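# Loop hair tie around a charger with wound cable

## Task

Slip the hair tie around the charger together with its wound cable so it sits square and well away from either end. Every turn of cable that was wound on the charger at the start must still be wound there, with no loose loops, and the tie must press all turns against the charger's two broad faces. At the end the charger rests on the desk, flat on one broad face.

## Robot and tools

Robot: two Doosan M1013 arms, left_arm and right_arm, each with a Robotiq 2F-140 gripper. The fingers can fold at a hinge. A grip in the fingertip quarter of the pads is firm. Nearer the palm, fingers wrap and pull the part inward, so narrow parts may slip and wide ones get squeezed hard. A fingertip pushed onto a surface folds easily unless the gripper is shut, so you may not notice the contact.

Frames: the scene frame has its origin at table height midway between the nominal bases, +z up, +x out over the table, and left_arm on the +y side. Image left and right do not follow arm names. Calibrated bases: left_arm at (-0.082, +0.565, 0), right_arm at (+0.022, -0.714, 0). Each arm's hand poses, velocities, targets and offsets use that arm's own base frame. Fixed cameras and the table use the scene frame. Gripper axes: fingers point along +z and close along y. end_effector_position is the point between closed pads; fingertips lie about 33 mm past it at gaps up to 40 mm, and about 9 mm past it when fully open. Reported poses can be a few cm off.

Row layout (execute_actions and move): 18 numbers, each in [-1, 1], always both arms. Left arm first: dx, dy, dz, rx, ry, rz, gripper position, force_limit, speed; then the same nine for the right arm. dx to rz are offsets, not poses. They count from that arm's Hand target when the action or move begins, along its own base axes. 1.0 equals 0.6 m for dx, dy, dz, or 180 degrees for rx, ry, rz, which together form one rotation vector about the Hand target's position. Sending the same offset again moves the arm further. All zeros re-commands the current Hand target.

Gripper numbers: position +1 is open (140 mm), the pads meet near -0.8, and -1 closes until blocked. force_limit sets pad force: about 14 N at -1, 40 N at 0, 58 N at +1. speed: about 30 mm/s at -1, 140 at 0, 250 at +1; faster closing grips harder. Both start at +1. To keep a gripper unchanged, resend its last three numbers, because 0 is a real command. To tighten, raise force_limit and switch position between -1 and -0.98. To loosen, open and re-close slowly.

execute_actions(actions, cameras): actions is a list of actions. Each action is up to 15 rows, one per 1/30 s step. A short table repeats its last row. Every row is an offset from the action's start pose, not from the row before. Images come back only when actions is empty or cameras names them, e.g. ["all"].

move(target, speed, blend, stop_force, zero, blocking, cameras): drives grippers in straight lines to one row, or through up to 15 rows. Every row is an offset from the same starting Hand targets. speed is in m/s, 0.002 to 2, default 0.25; rotation is capped at twice that in rad/s. blend in metres rounds corners. stop_force (10 to 80 N) ends an arm's path when it feels that much push along its travel. Use it slowly with a small value, leave it out when backing off a contact, and do not trust it while the gripper rotates or near singular poses. zero=false keeps the old force zero. Moves do not avoid obstacles, lag their path, and are capped at 10 s. Keep paths away from an arm's own base.

wait(seconds 0 to 10) lets time pass. stop brakes a running move. zoom_image(camera, region [x0,y0,x1,y1], at most 504x504 px) enlarges part of the latest image from cam_high, cam_low, cam_left_wrist or cam_right_wrist (each 896x504). clear_fault(arm) resets a torque or force fault. read_manual gives licence text only. finished_scene(scene) ends the current scene, given its number, and cannot be undone.

Results: Hand target is the last commanded pose after clipping. Each control step, the command is clipped to 70 mm and 16 degrees from the measured pose. The gripper may stop short of the Hand target; send the remaining distance as an offset. object_status: 0 moving, 1 blocked while opening, 2 blocked while closing (a grip), 3 at target or pads met. position_measured is in counts: 3 open, 139 about 60 mm, 230 closed. The move line reports done, off_target, moving, held or fault. limits=paced means clipping; limits=held means a check held steps back. Other fields: joint torques and external torques, flange force in gripper axes (it includes held weight), and wrist depth as 7x7 grids in mm. MOTOR HOT warns of an over-temperature stop, which lasts 30 to 60 s.

Avoid: dropping or letting go of moving parts, knocking anything off the table, and fast impacts. Avoid pressing past firm contact, since the arms are stiff: 144 N of outside force or the torque limits (wrist joints 40 N m) cause a fault stop. Keep the arms from pressing on each other; the clearance check does not cover closing fingers. Avoid heavy twisting on the gripper and long stretched-out holds that heat the motors.

Each tool is called after "Call:" as name(argument=value, ...) on one line, values as JSON.

## Session

Call:
execute_actions(actions=[])

Scene clock: 0.00 s.
left_arm: end_effector_position=(+1.0762, -0.3850, +0.1799) position_measured=3 object_status=3 end_effector_quat_wxyz=(-0.098, -0.330, +0.917, -0.201) | right_arm: end_effector_position=(+0.1398, +0.0409, +0.3943) position_measured=3 object_status=3 end_effector_quat_wxyz=(-0.241, +0.249, +0.933, +0.094)
Joint positions: left_arm=[-0.248 1.136 0.318 -0.447 1.615 3.736] | right_arm=[-0.331 -0.471 2.082 0.167 2.028 -1.345]
Joint velocities: within noise
Joint torques (N m): no reading
External joint torques (N m): no reading
Flange force (N): no reading
Wrist depth (mm): cam_left_wrist=[1632 1453 365 331 301 276 256 / 1727 1480 1331 331 303 279 258 / 1702 1435 1309 333 304 278 258 / 1752 119 1331 1228 304 137 255 / - 103 1331 1191 305 283 91 / - 1499 1362 1186 1088 283 101 / - 1462 1339 1203 1108 284 -] | cam_right_wrist=[557 566 577 309 272 617 632 / 1332 544 276 320 294 595 611 / 1346 524 270 330 346 584 592 / 1283 115 328 529 556 128 580 / - 121 518 531 540 145 96 / - 1232 510 518 530 541 94 / - 1238 498 505 513 523 -]
Hand target: left_arm +1.0762, -0.3850, +0.1799; -0.098, -0.330, +0.917, -0.201 | right_arm +0.1398, +0.0409, +0.3943; -0.241, +0.249, +0.933, +0.094
Tool commands: left_gripper/position=+1.0 left_gripper/force_limit=+1.0 left_gripper/speed=+1.0 right_gripper/position=+1.0 right_gripper/force_limit=+1.0 right_gripper/speed=+1.0

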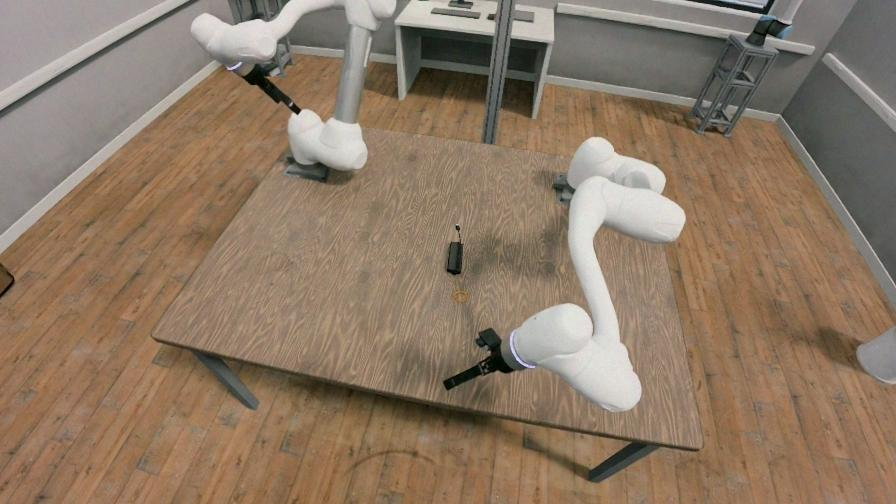

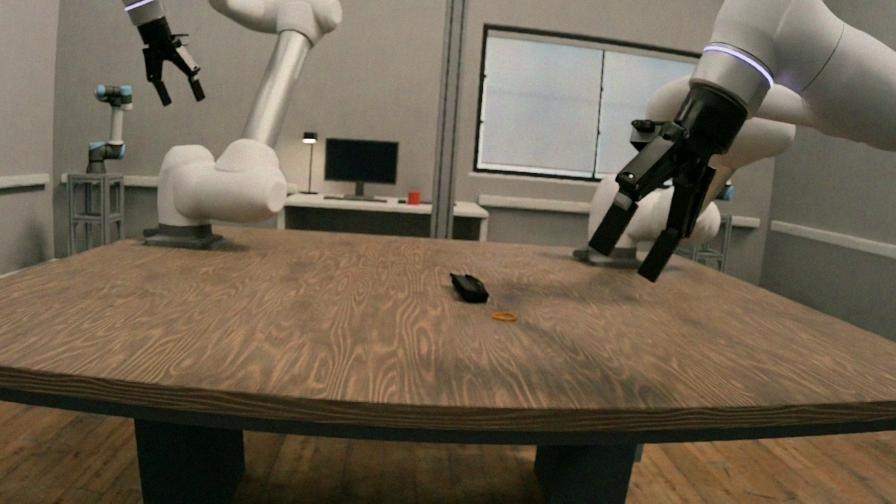

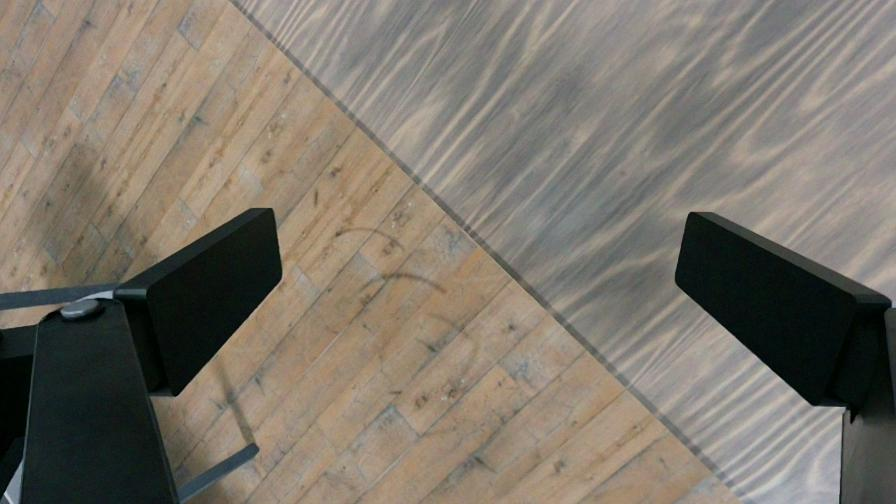

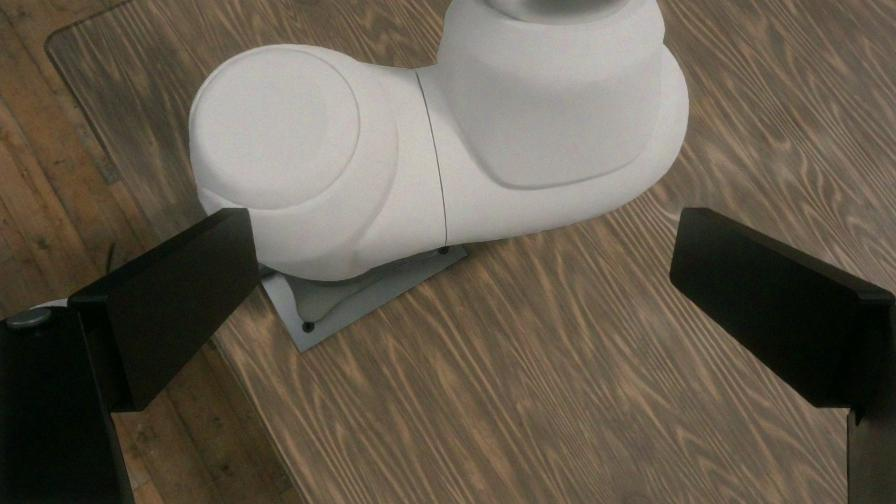

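Call:
zoom_image(camera="cam_high", region=[400, 200, 520, 320])

Call:
zoom_image(camera="cam_low", region=[420, 250, 560, 340])

Scaled by 4.200 from the camera's 896x504 image, which has a finer 1280x720 frame.

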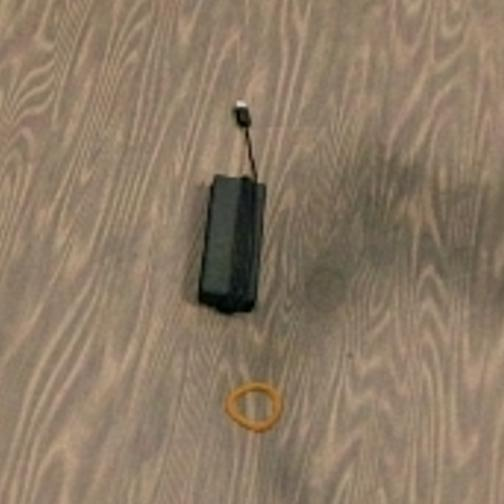

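Scaled by 3.600 from the camera's 896x504 image, which has a finer 1280x720 frame.

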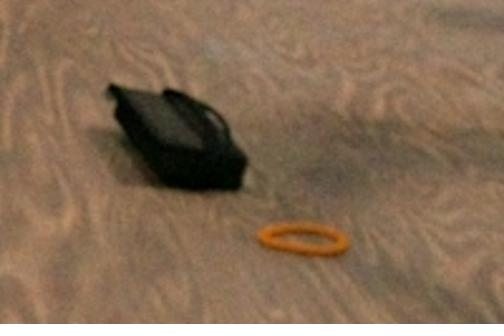

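Call:
move(target=[-0.743,-0.3,0.367,0.1316,-0.064,-0.216,1,1,1,0,0,0,0,0,0,1,1,1], cameras=["all"])

Scene clock: 3.47 s.
left_arm: end_effector_position=(+0.6304, -0.5650, +0.4001) position_measured=3 object_status=3 end_effector_quat_wxyz=(+0.000, +0.000, +1.000, +0.000) | right_arm: end_effector_position=(+0.1398, +0.0409, +0.3943) position_measured=3 object_status=3 end_effector_quat_wxyz=(-0.241, +0.249, +0.933, +0.094)
Joint positions: left_arm=[-0.771 0.482 1.033 0 1.626 3.94] | right_arm=[-0.331 -0.471 2.082 0.167 2.028 -1.345]
Joint torques (N m): left_arm=[-0.49 -95.77 -39.53 4.67 0.3 0.18] | right_arm=[-1.48 5.4 -38.95 4.97 0.9 -0.44]
External joint torques (N m): left_arm=[0.18 5.8 -2.41 -0.4 -0.27 -0.18] | right_arm=[1.48 1.03 -2.49 -0.22 0.43 0.45]
Flange force (N): left_arm=[-13.0 -11.7 -4.8] | right_arm=[0.4 7.8 -5.2]
Wrist depth (mm): cam_left_wrist=[488 491 485 480 479 476 478 / 518 511 512 508 503 504 505 / 552 539 540 537 544 537 532 / 580 119 574 570 573 132 554 / - 103 606 613 608 128 91 / - 653 667 658 651 656 - / - 1805 1819 1819 1847 1792 -] | cam_right_wrist=[562 562 576 309 271 616 632 / 1332 545 272 320 295 596 611 / 1332 531 267 327 346 584 594 / 1324 115 342 531 554 128 577 / - 121 518 528 545 145 96 / - 1238 510 518 525 540 94 / - 1226 500 504 513 525 -]
Hand target: left_arm +0.6304, -0.5650, +0.4001; +0.000, -0.001, +1.000, +0.000 | right_arm +0.1398, +0.0409, +0.3943; -0.241, +0.249, +0.933, +0.094
Off the commanded pose: left_arm 0.000 m, 0 deg | right_arm 0.000 m, 0 deg.
move: done

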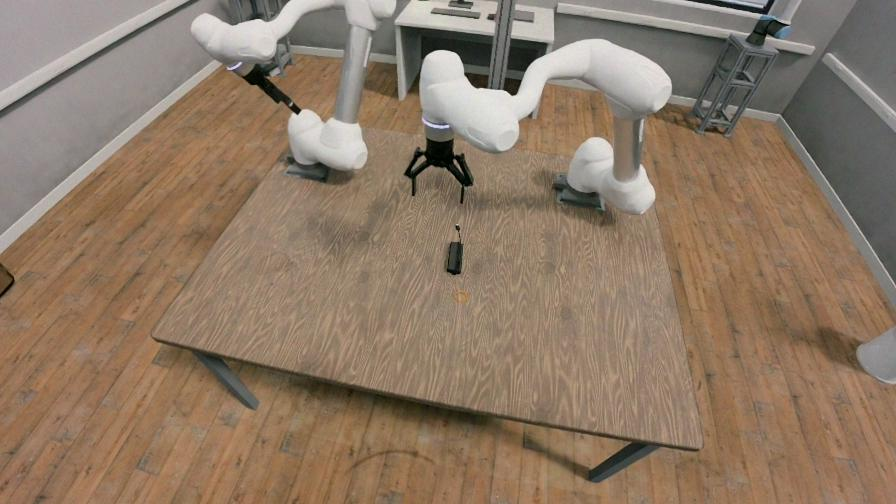

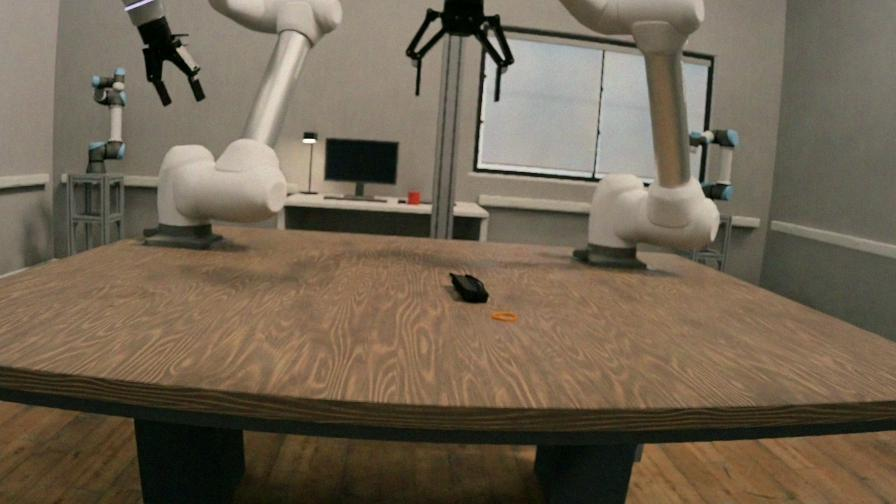

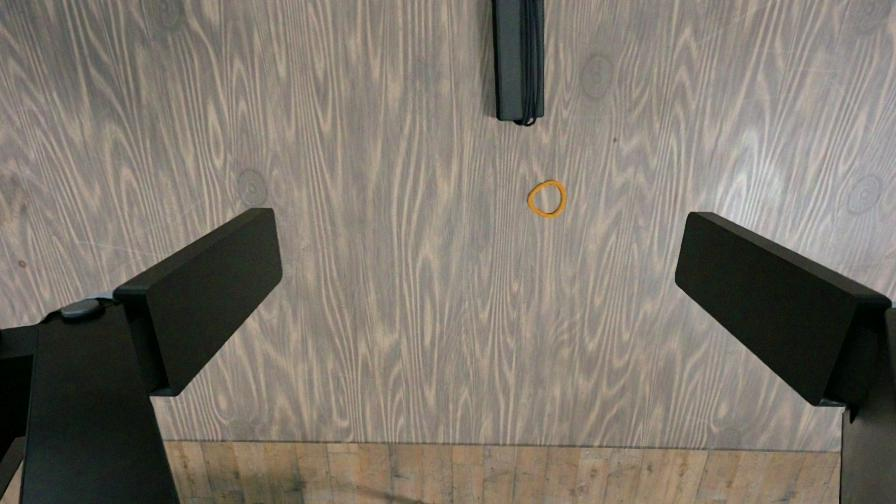

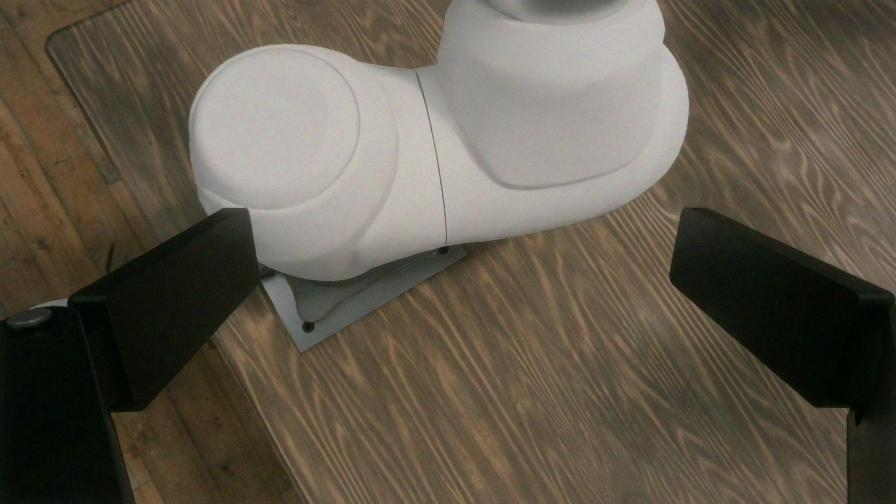

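Call:
move(target=[-0.1,0.2,-0.25,0,0,0,1,1,1,0,0,0,0,0,0,1,1,1], cameras=["cam_left_wrist","cam_high"])

Call:
zoom_image(camera="cam_left_wrist", region=[300, 0, 604, 304])

Scene clock: 5.63 s.
left_arm: end_effector_position=(+0.5705, -0.4450, +0.2501) position_measured=3 object_status=3 end_effector_quat_wxyz=(+0.000, +0.000, +1.000, +0.000) | right_arm: end_effector_position=(+0.1398, +0.0409, +0.3943) position_measured=3 object_status=3 end_effector_quat_wxyz=(-0.241, +0.249, +0.933, +0.094)
Joint positions: left_arm=[-0.71 0.307 1.556 0 1.279 4.002] | right_arm=[-0.331 -0.471 2.082 0.167 2.028 -1.345]
Joint torques (N m): left_arm=[0.81 -76.2 -37.59 4.45 0.27 0.31] | right_arm=[-2.09 5.62 -39.06 4.99 0.83 -0.39]
External joint torques (N m): left_arm=[-0.63 4.4 -2.75 -0.32 -0.24 -0.31] | right_arm=[2.11 0.62 -2.44 -0.23 0.51 0.4]
Flange force (N): left_arm=[-8.9 -8.6 -1.0] | right_arm=[1.5 9.5 -4.6]
Wrist depth (mm): cam_left_wrist=[352 348 349 346 346 345 343 / 369 366 365 363 365 361 363 / 393 392 388 381 386 385 381 / 418 119 415 414 414 137 401 / - 103 442 437 437 128 91 / - 476 477 473 469 473 - / - 514 505 509 502 504 -] | cam_right_wrist=[555 559 577 309 271 621 628 / 1354 555 272 314 295 594 613 / 1324 525 273 328 347 577 594 / 1297 115 311 532 555 128 582 / - 121 521 534 544 145 96 / - 1232 505 520 531 537 96 / - 1220 500 508 515 525 -]
Hand target: left_arm +0.5704, -0.4450, +0.2501; +0.000, -0.001, +1.000, +0.000 | right_arm +0.1398, +0.0409, +0.3943; -0.241, +0.249, +0.933, +0.094
Off the commanded pose: left_arm 0.000 m, 0 deg | right_arm 0.000 m, 0 deg.
move: done
Images, in order (width x height): cam_high 896x504, cam_left_wrist 896x504.

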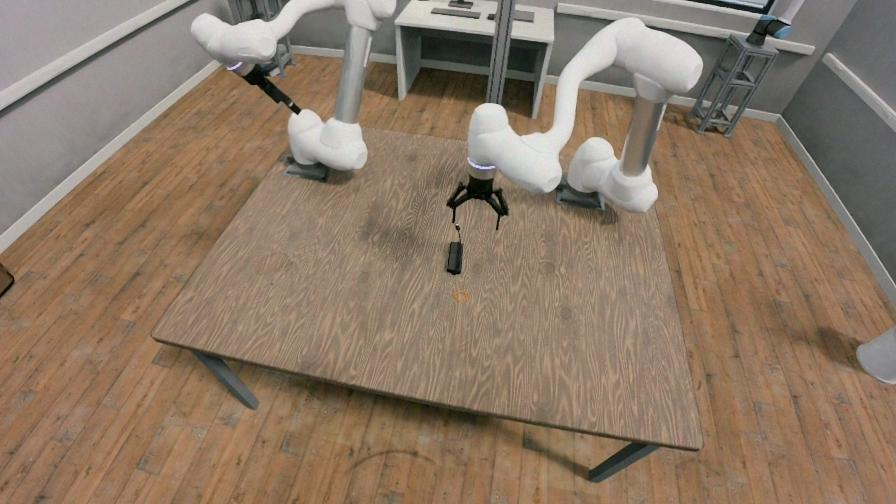

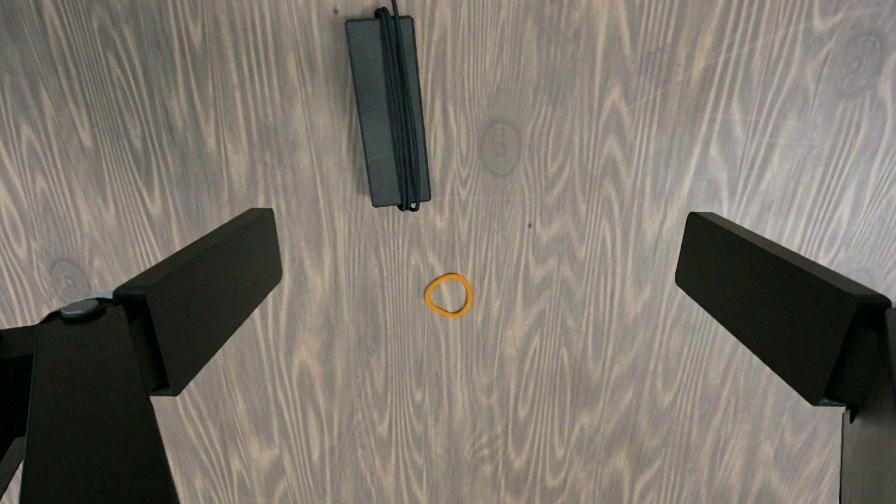

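Scaled by 1.658 from the camera's 896x504 image, which has a finer 1280x720 frame.

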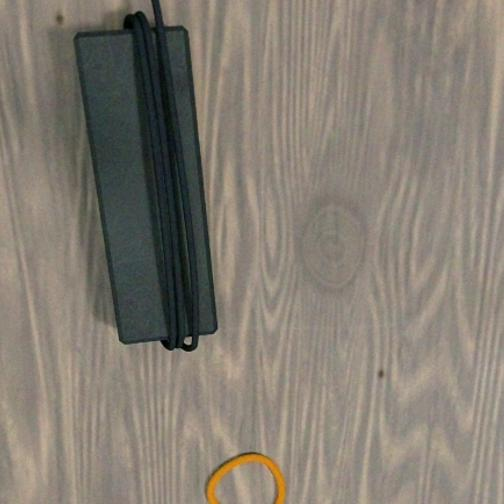

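Call:
move(target=[0.241,-0.013,-0.25,0,0,0,-1,-1,-1,0,0,0,0,0,0,1,1,1], cameras=["cam_left_wrist"])

Call:
zoom_image(camera="cam_left_wrist", region=[300, 200, 600, 500])

Scene clock: 13.57 s.
left_arm: end_effector_position=(+0.7150, -0.4528, +0.1001) position_measured=230 object_status=3 end_effector_quat_wxyz=(+0.000, -0.001, +1.000, +0.000) | right_arm: end_effector_position=(+0.1398, +0.0409, +0.3943) position_measured=3 object_status=3 end_effector_quat_wxyz=(-0.241, +0.249, +0.933, +0.094)
Joint positions: left_arm=[-0.605 0.58 1.431 -0.001 1.13 4.106] | right_arm=[-0.331 -0.471 2.082 0.167 2.028 -1.345]
Joint torques (N m): left_arm=[0.84 -100.44 -35.69 4.25 0.27 0.3] | right_arm=[-2.17 5.23 -39.15 4.92 0.83 -0.41]
External joint torques (N m): left_arm=[-0.96 5.45 -2.42 -0.35 -0.24 -0.3] | right_arm=[2.15 1.38 -2.28 -0.16 0.5 0.41]
Flange force (N): left_arm=[-10.8 -8.6 2.2] | right_arm=[0.3 10.2 -4.8]
Wrist depth (mm): cam_left_wrist=[212 211 210 210 208 208 208 / 224 223 223 221 220 220 219 / 238 236 236 232 232 231 232 / 252 251 247 118 245 247 246 / 270 266 83 83 85 256 261 / 287 - 63 - 63 63 277 / - - 65 - - - -] | cam_right_wrist=[557 562 576 308 271 617 625 / 1339 544 277 319 294 589 611 / 1303 533 293 326 346 578 594 / 1303 114 386 536 554 128 580 / - 121 515 532 545 145 96 / - 1251 509 518 525 540 94 / - 1220 496 508 515 525 -]
Hand target: left_arm +0.7150, -0.4528, +0.1001; +0.000, -0.001, +1.000, +0.000 | right_arm +0.1398, +0.0409, +0.3943; -0.241, +0.249, +0.933, +0.094
Off the commanded pose: left_arm 0.000 m, 0 deg | right_arm 0.000 m, 0 deg.
move: done
Images, in order (width x height): cam_left_wrist 896x504.

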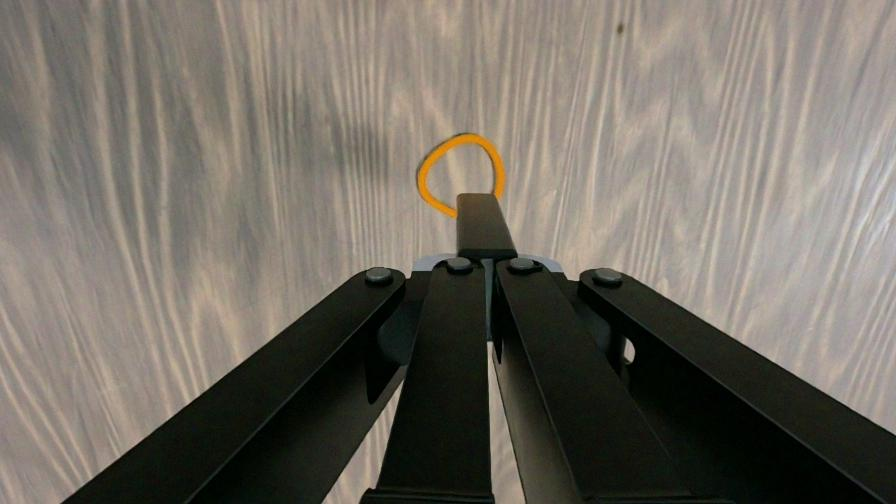

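Scaled by 1.680 from the camera's 896x504 image, which has a finer 1280x720 frame.

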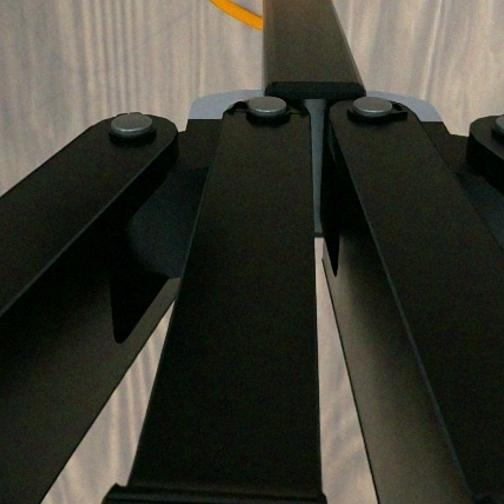

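Call:
move(target=[-0.0133,-0.007,-0.075,0,0,0,-1,-1,-1,0,0,0,0,0,0,1,1,1], cameras=["cam_left_wrist"])

Call:
zoom_image(camera="cam_left_wrist", region=[380, 120, 560, 300])

Scene clock: 14.70 s.
left_arm: end_effector_position=(+0.7070, -0.4570, +0.0551) position_measured=230 object_status=3 end_effector_quat_wxyz=(+0.000, -0.001, +1.000, +0.000) | right_arm: end_effector_position=(+0.1398, +0.0409, +0.3943) position_measured=3 object_status=3 end_effector_quat_wxyz=(-0.241, +0.249, +0.933, +0.094)
Joint positions: left_arm=[-0.615 0.607 1.476 -0.001 1.058 4.097] | right_arm=[-0.331 -0.471 2.082 0.167 2.028 -1.345]
Joint torques (N m): left_arm=[1.26 -101.78 -34.31 4.09 0.4 0.23] | right_arm=[-1.94 5.79 -38.91 4.96 0.85 -0.39]
External joint torques (N m): left_arm=[-1 5.68 -2.4 -0.34 -0.37 -0.23] | right_arm=[1.92 0.71 -2.48 -0.21 0.48 0.39]
Flange force (N): left_arm=[-10.5 -8.5 3.4] | right_arm=[1.2 8.9 -4.8]
Wrist depth (mm): cam_left_wrist=[171 170 169 169 168 168 168 / 180 179 179 178 177 177 176 / 191 191 189 186 188 187 186 / 204 202 201 118 197 198 199 / 216 213 83 83 85 207 211 / 230 - 63 - 63 63 222 / - - 65 - - - -] | cam_right_wrist=[561 564 577 309 272 616 628 / 1354 543 275 320 295 601 610 / 1324 525 275 325 346 584 594 / 1290 115 321 528 554 128 581 / - 121 515 531 541 145 96 / - 1257 505 520 528 541 97 / - 1232 498 507 514 528 -]
Hand target: left_arm +0.7070, -0.4570, +0.0551; +0.000, -0.001, +1.000, +0.000 | right_arm +0.1398, +0.0409, +0.3943; -0.241, +0.249, +0.933, +0.094
Off the commanded pose: left_arm 0.000 m, 0 deg | right_arm 0.000 m, 0 deg.
move: done
Images, in order (width x height): cam_left_wrist 896x504.

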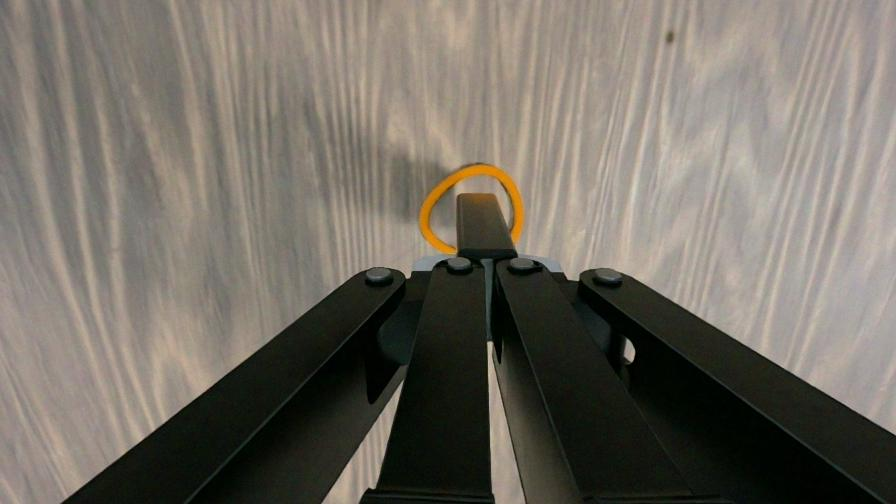

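Scaled by 2.800 from the camera's 896x504 image, which has a finer 1280x720 frame.

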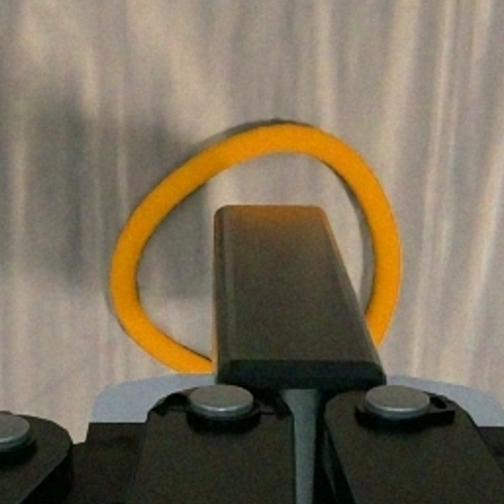

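Call:
move(target=[-0.005,-0.0025,-0.035,0,0,0,-1,-1,-1,0,0,0,0,0,0,1,1,1], speed=0.03, stop_force=12, cameras=["cam_left_wrist","cam_low"])

Call:
zoom_image(camera="cam_left_wrist", region=[380, 120, 560, 300])

Call:
zoom_image(camera="cam_low", region=[440, 240, 560, 360])

Scene clock: 16.27 s.
left_arm: end_effector_position=(+0.7041, -0.4586, +0.0344) position_measured=230 object_status=3 end_effector_quat_wxyz=(+0.000, -0.001, +1.000, +0.000) | right_arm: end_effector_position=(+0.1398, +0.0409, +0.3943) position_measured=3 object_status=3 end_effector_quat_wxyz=(-0.241, +0.249, +0.933, +0.094)
Joint positions: left_arm=[-0.618 0.622 1.493 -0.001 1.026 4.094] | right_arm=[-0.331 -0.471 2.082 0.167 2.028 -1.345]
Joint torques (N m): left_arm=[-3.09 -80.7 -24.63 2.5 -0.84 0.27] | right_arm=[-2.25 5.36 -38.94 4.96 0.86 -0.4]
External joint torques (N m): left_arm=[3.15 -16.27 -11.51 1.19 0.87 -0.27] | right_arm=[2.23 1.04 -2.48 -0.22 0.48 0.4]
Flange force (N): left_arm=[-7.3 -0.7 -22.0] | right_arm=[0.8 10.2 -4.9]
Wrist depth (mm): cam_left_wrist=[152 151 151 150 150 149 149 / 160 160 159 159 158 158 157 / 170 170 168 166 168 167 166 / 180 180 178 118 175 177 177 / 193 190 83 83 85 184 188 / 204 - 63 - 63 63 198 / - - 65 - - - -] | cam_right_wrist=[555 564 578 310 272 614 630 / 1339 294 273 313 295 596 613 / 1317 523 274 326 346 577 595 / 1432 115 340 528 554 128 582 / - 121 516 528 541 145 96 / - 1232 509 520 529 539 94 / - 1190 500 507 515 523 -]
Hand target: left_arm +0.7041, -0.4586, +0.0344; +0.000, -0.001, +1.000, +0.000 | right_arm +0.1398, +0.0409, +0.3943; -0.241, +0.249, +0.933, +0.094
Off the commanded pose: left_arm 0.000 m, 0 deg | right_arm 0.000 m, 0 deg.
move: contact (left_arm)
Images, in order (width x height): cam_low 896x504, cam_left_wrist 896x504.

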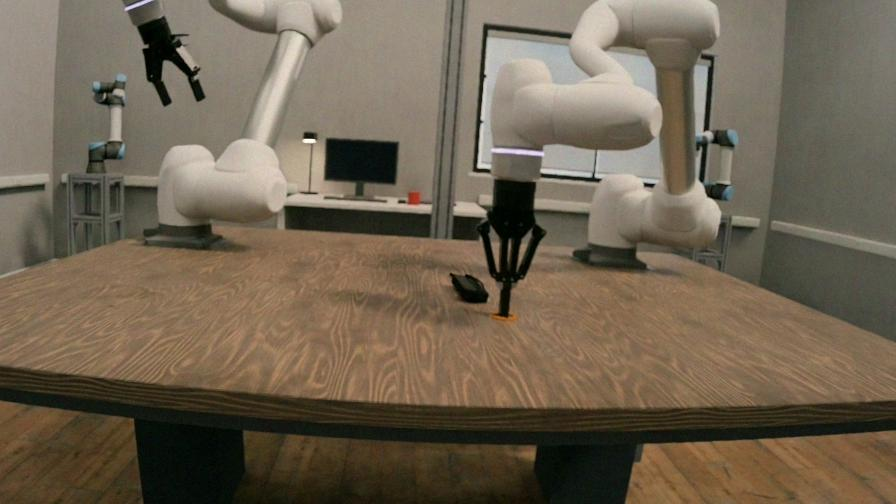

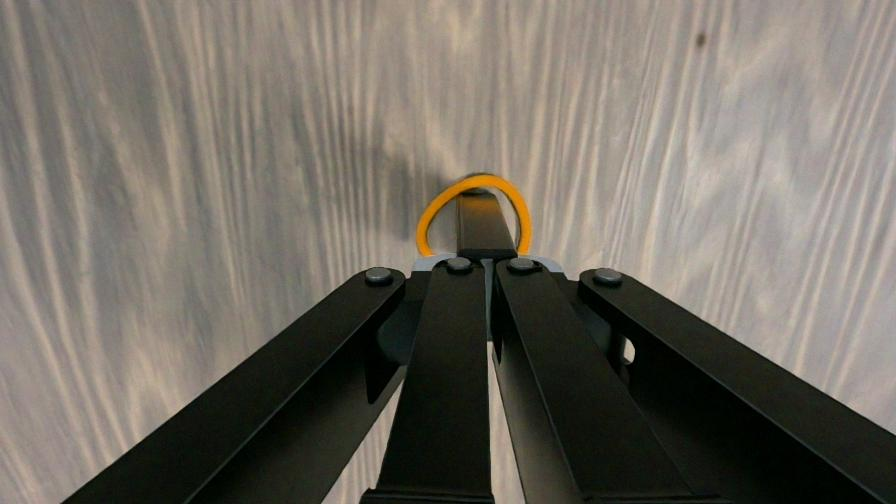

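Scaled by 2.800 from the camera's 896x504 image, which has a finer 1280x720 frame.

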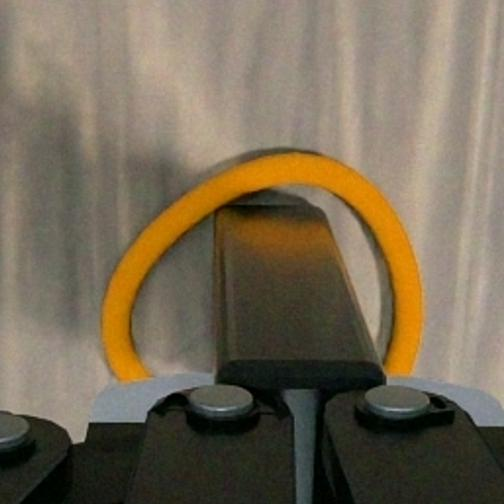

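Scaled by 4.200 from the camera's 896x504 image, which has a finer 1280x720 frame.

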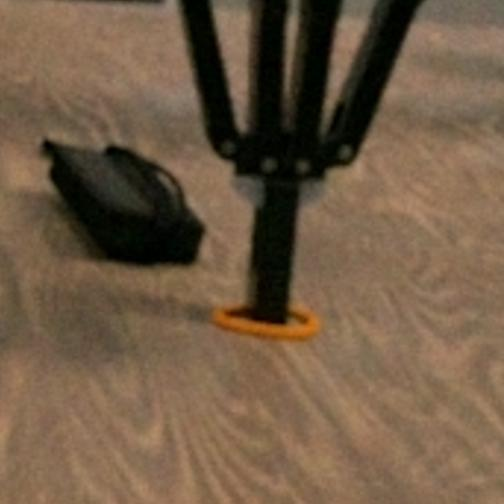

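Call:
move(target=[0,0,0.0015,0,0,0,-1,-1,-1,0,0,0,0,0,0,1,1,1], speed=0.03)

Call:
move(target=[0,0,0,0,0,0,-0.45,1,-1,0,0,0,0,0,0,1,1,1], cameras=["cam_left_wrist","cam_low"])

Call:
zoom_image(camera="cam_low", region=[440, 240, 560, 360])

Scene clock: 17.33 s.
left_arm: end_effector_position=(+0.7041, -0.4586, +0.0352) position_measured=230 object_status=3 end_effector_quat_wxyz=(+0.000, -0.001, +1.000, +0.000) | right_arm: end_effector_position=(+0.1398, +0.0409, +0.3943) position_measured=3 object_status=3 end_effector_quat_wxyz=(-0.241, +0.249, +0.933, +0.094)
Joint positions: left_arm=[-0.618 0.621 1.493 -0.001 1.027 4.094] | right_arm=[-0.331 -0.471 2.082 0.167 2.028 -1.345]
Joint torques (N m): left_arm=[1.07 -102.53 -33.43 3.99 0.34 0.23] | right_arm=[-1.58 5.63 -39.02 4.96 0.86 -0.42]
External joint torques (N m): left_arm=[-1.41 6.21 -2.58 -0.31 -0.31 -0.23] | right_arm=[1.56 0.88 -2.42 -0.2 0.47 0.42]
Flange force (N): left_arm=[-11.1 -9.5 4.1] | right_arm=[0.7 7.8 -5.0]
Wrist depth (mm): cam_left_wrist=[153 152 152 151 150 149 150 / 162 160 159 159 159 158 157 / 171 170 169 167 169 167 167 / 181 181 179 118 176 178 177 / 193 190 83 78 85 184 189 / 205 - 63 - 63 63 199 / - - 65 - - - -] | cam_right_wrist=[560 565 585 309 272 610 632 / 1339 538 273 320 294 598 614 / 1324 530 275 325 346 581 594 / 1303 115 318 538 555 128 581 / - 121 520 531 540 145 96 / - 1244 507 518 531 539 94 / - 1226 498 506 513 531 -]
Hand target: left_arm +0.7041, -0.4586, +0.0353; +0.000, -0.001, +1.000, +0.000 | right_arm +0.1398, +0.0409, +0.3943; -0.241, +0.249, +0.933, +0.094
Off the commanded pose: left_arm 0.000 m, 0 deg | right_arm 0.000 m, 0 deg.
move: done

Scene clock: 18.53 s.
left_arm: end_effector_position=(+0.7041, -0.4586, +0.0353) position_measured=186 object_status=0 end_effector_quat_wxyz=(+0.000, -0.001, +1.000, +0.000) | right_arm: end_effector_position=(+0.1398, +0.0409, +0.3943) position_measured=3 object_status=3 end_effector_quat_wxyz=(-0.241, +0.249, +0.933, +0.094)
Joint positions: left_arm=[-0.618 0.621 1.493 -0.001 1.027 4.094] | right_arm=[-0.331 -0.471 2.082 0.167 2.028 -1.345]
Joint torques (N m): left_arm=[0.94 -98.71 -31.75 4.05 0.3 0.25] | right_arm=[-1.54 5.05 -39.11 4.97 0.87 -0.45]
External joint torques (N m): left_arm=[-1.04 2.49 -4.18 -0.38 -0.27 -0.25] | right_arm=[1.55 1.43 -2.38 -0.2 0.47 0.45]
Flange force (N): left_arm=[-10.3 -8.5 -0.1] | right_arm=[-0.1 8.2 -5.4]
Wrist depth (mm): cam_left_wrist=[153 152 152 151 150 150 150 / 162 160 160 159 158 158 157 / 171 170 169 168 167 168 167 / 181 180 178 175 150 177 177 / 195 188 83 189 89 84 188 / - - 69 202 - 75 - / - - - 220 - 68 -] | cam_right_wrist=[560 564 577 309 272 616 630 / 1324 538 274 311 287 599 614 / 1310 528 276 328 353 584 598 / 1290 115 322 543 552 128 582 / - 121 518 531 544 145 96 / - 1251 510 520 531 540 94 / - 1226 500 507 515 525 -]
Hand target: left_arm +0.7041, -0.4586, +0.0353; +0.000, -0.001, +1.000, +0.000 | right_arm +0.1398, +0.0409, +0.3943; -0.241, +0.249, +0.933, +0.094
Off the commanded pose: left_arm 0.000 m, 0 deg | right_arm 0.000 m, 0 deg.
move: done
Images, in order (width x height): cam_low 896x504, cam_left_wrist 896x504.

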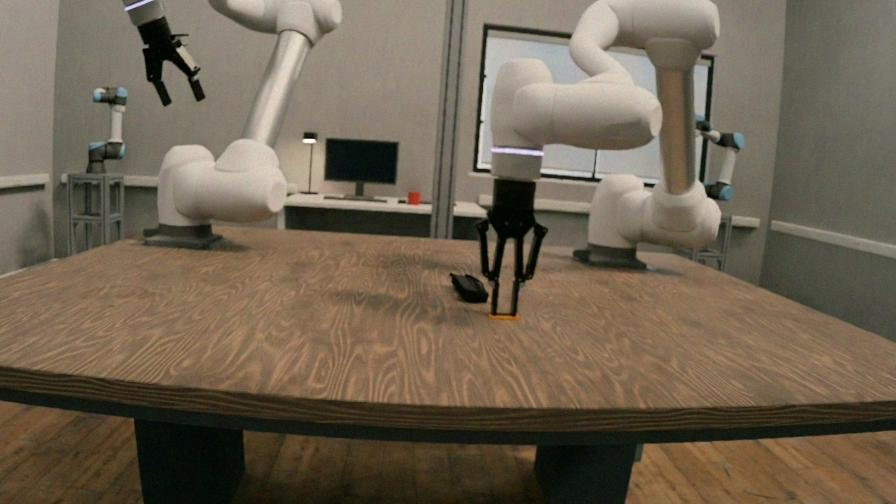

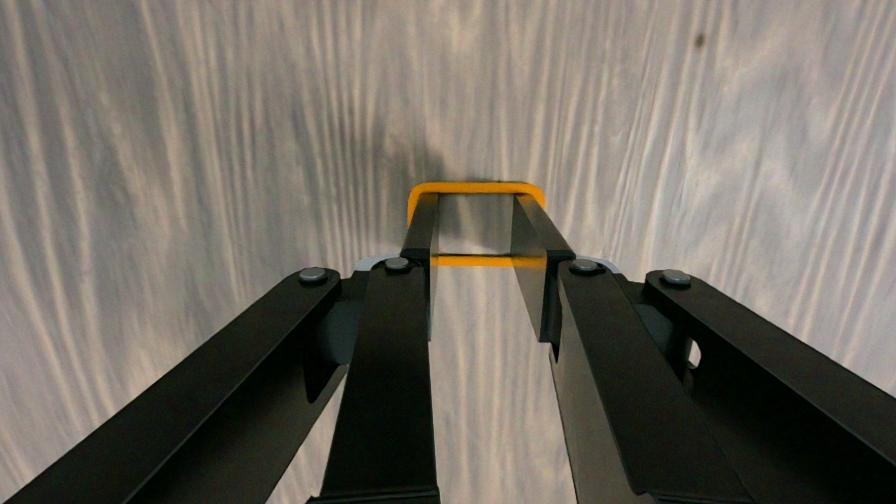

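Scaled by 4.200 from the camera's 896x504 image, which has a finer 1280x720 frame.

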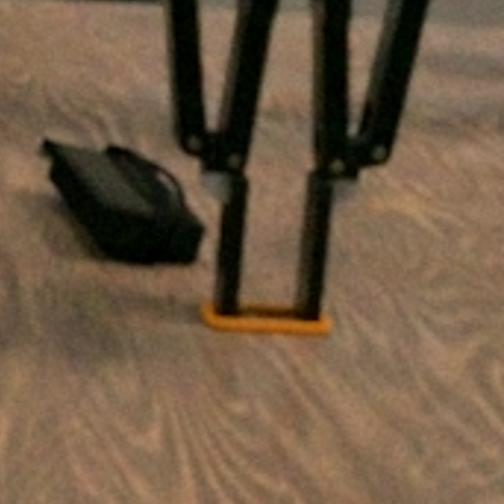

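Call:
move(target=[0,0,0.2,0,0,0,-0.45,1,-1,0,0,0,0,0,0,1,1,1], speed=0.08, cameras=["cam_low"])

Call:
zoom_image(camera="cam_low", region=[440, 200, 560, 320])

Scene clock: 20.67 s.
left_arm: end_effector_position=(+0.7041, -0.4586, +0.1553) position_measured=186 object_status=3 end_effector_quat_wxyz=(+0.000, -0.001, +1.000, +0.000) | right_arm: end_effector_position=(+0.1398, +0.0409, +0.3943) position_measured=3 object_status=3 end_effector_quat_wxyz=(-0.241, +0.249, +0.933, +0.094)
Joint positions: left_arm=[-0.618 0.536 1.397 -0.001 1.209 4.093] | right_arm=[-0.331 -0.471 2.082 0.167 2.028 -1.345]
Joint torques (N m): left_arm=[0.96 -98.36 -37.03 4.34 0.26 0.29] | right_arm=[-1.89 5.58 -39.05 4.93 0.93 -0.34]
External joint torques (N m): left_arm=[-0.66 5.36 -2.52 -0.29 -0.23 -0.29] | right_arm=[1.87 0.9 -2.42 -0.17 0.4 0.34]
Flange force (N): left_arm=[-11.2 -8.7 1.0] | right_arm=[0.7 8.8 -4.8]
Wrist depth (mm): cam_left_wrist=[263 262 261 260 258 258 257 / 278 276 276 274 271 272 272 / 294 292 291 286 290 287 288 / 313 311 306 301 150 307 306 / 336 324 83 325 89 84 325 / - - 69 349 - 75 - / - - - 384 - 68 -] | cam_right_wrist=[562 561 577 309 271 619 635 / 1354 540 273 312 294 594 613 / 1324 530 271 325 346 578 598 / 1297 115 455 536 555 128 585 / - 121 519 531 544 145 96 / - 1257 506 520 530 539 94 / - 1226 497 506 512 524 -]
Hand target: left_arm +0.7041, -0.4586, +0.1553; +0.000, -0.001, +1.000, +0.000 | right_arm +0.1398, +0.0409, +0.3943; -0.241, +0.249, +0.933, +0.094
Off the commanded pose: left_arm 0.000 m, 0 deg | right_arm 0.000 m, 0 deg.
move: done
Images, in order (width x height): cam_low 896x504.

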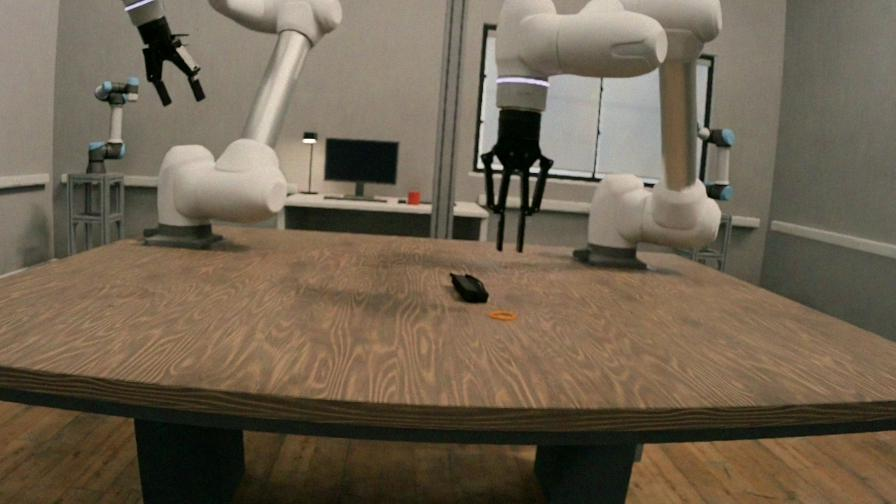

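Scaled by 4.200 from the camera's 896x504 image, which has a finer 1280x720 frame.

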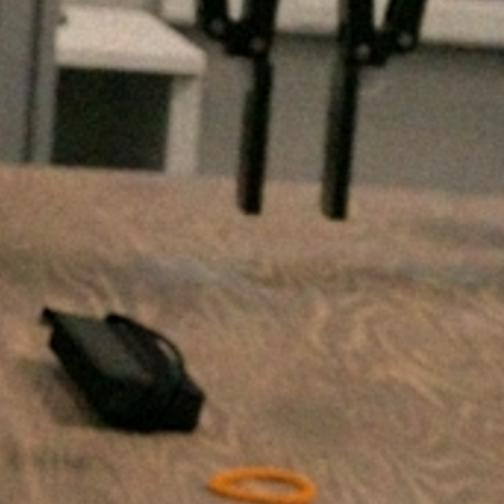

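Call:
move(target=[0,0,0,0,0,0,-0.55,1,0,0,0,0,0,0,0,-0.55,1,0], cameras=["cam_left_wrist"])

Scene clock: 23.57 s.
left_arm: end_effector_position=(+0.7041, -0.4586, +0.1553) position_measured=199 object_status=3 end_effector_quat_wxyz=(+0.000, -0.001, +1.000, +0.000) | right_arm: end_effector_position=(+0.1398, +0.0409, +0.3943) position_measured=199 object_status=0 end_effector_quat_wxyz=(-0.241, +0.249, +0.933, +0.094)
Joint positions: left_arm=[-0.618 0.536 1.397 -0.001 1.209 4.093] | right_arm=[-0.331 -0.471 2.082 0.167 2.028 -1.345]
Joint torques (N m): left_arm=[0.88 -98.12 -36.87 4.34 0.28 0.3] | right_arm=[-1.55 5.72 -38.88 4.99 0.97 -0.38]
External joint torques (N m): left_arm=[-0.75 5.59 -2.54 -0.31 -0.25 -0.3] | right_arm=[1.52 0.7 -2.52 -0.23 0.4 0.38]
Flange force (N): left_arm=[-11.5 -9.0 1.1] | right_arm=[0.8 7.5 -5.0]
Wrist depth (mm): cam_left_wrist=[261 262 260 259 256 258 256 / 279 276 275 273 274 272 270 / 293 291 291 288 288 288 286 / 311 311 305 137 300 306 306 / 334 324 83 321 89 83 324 / - - 74 345 - 75 - / - - - - - 68 -] | cam_right_wrist=[561 561 574 309 272 619 630 / 1339 544 275 315 295 595 610 / 1339 531 271 326 338 585 594 / 1339 522 306 136 549 570 577 / 1257 - 79 136 - 561 566 / - - - - - - - / - - - - - - -]
Hand target: left_arm +0.7041, -0.4586, +0.1553; +0.000, -0.001, +1.000, +0.000 | right_arm +0.1398, +0.0409, +0.3943; -0.241, +0.249, +0.933, +0.094
Off the commanded pose: left_arm 0.000 m, 0 deg | right_arm 0.000 m, 0 deg.
move: done
Images, in order (width x height): cam_left_wrist 896x504.

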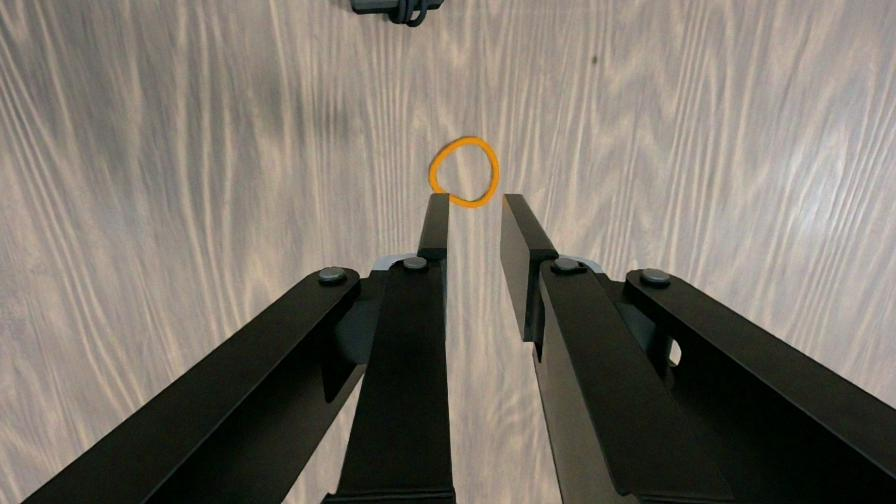

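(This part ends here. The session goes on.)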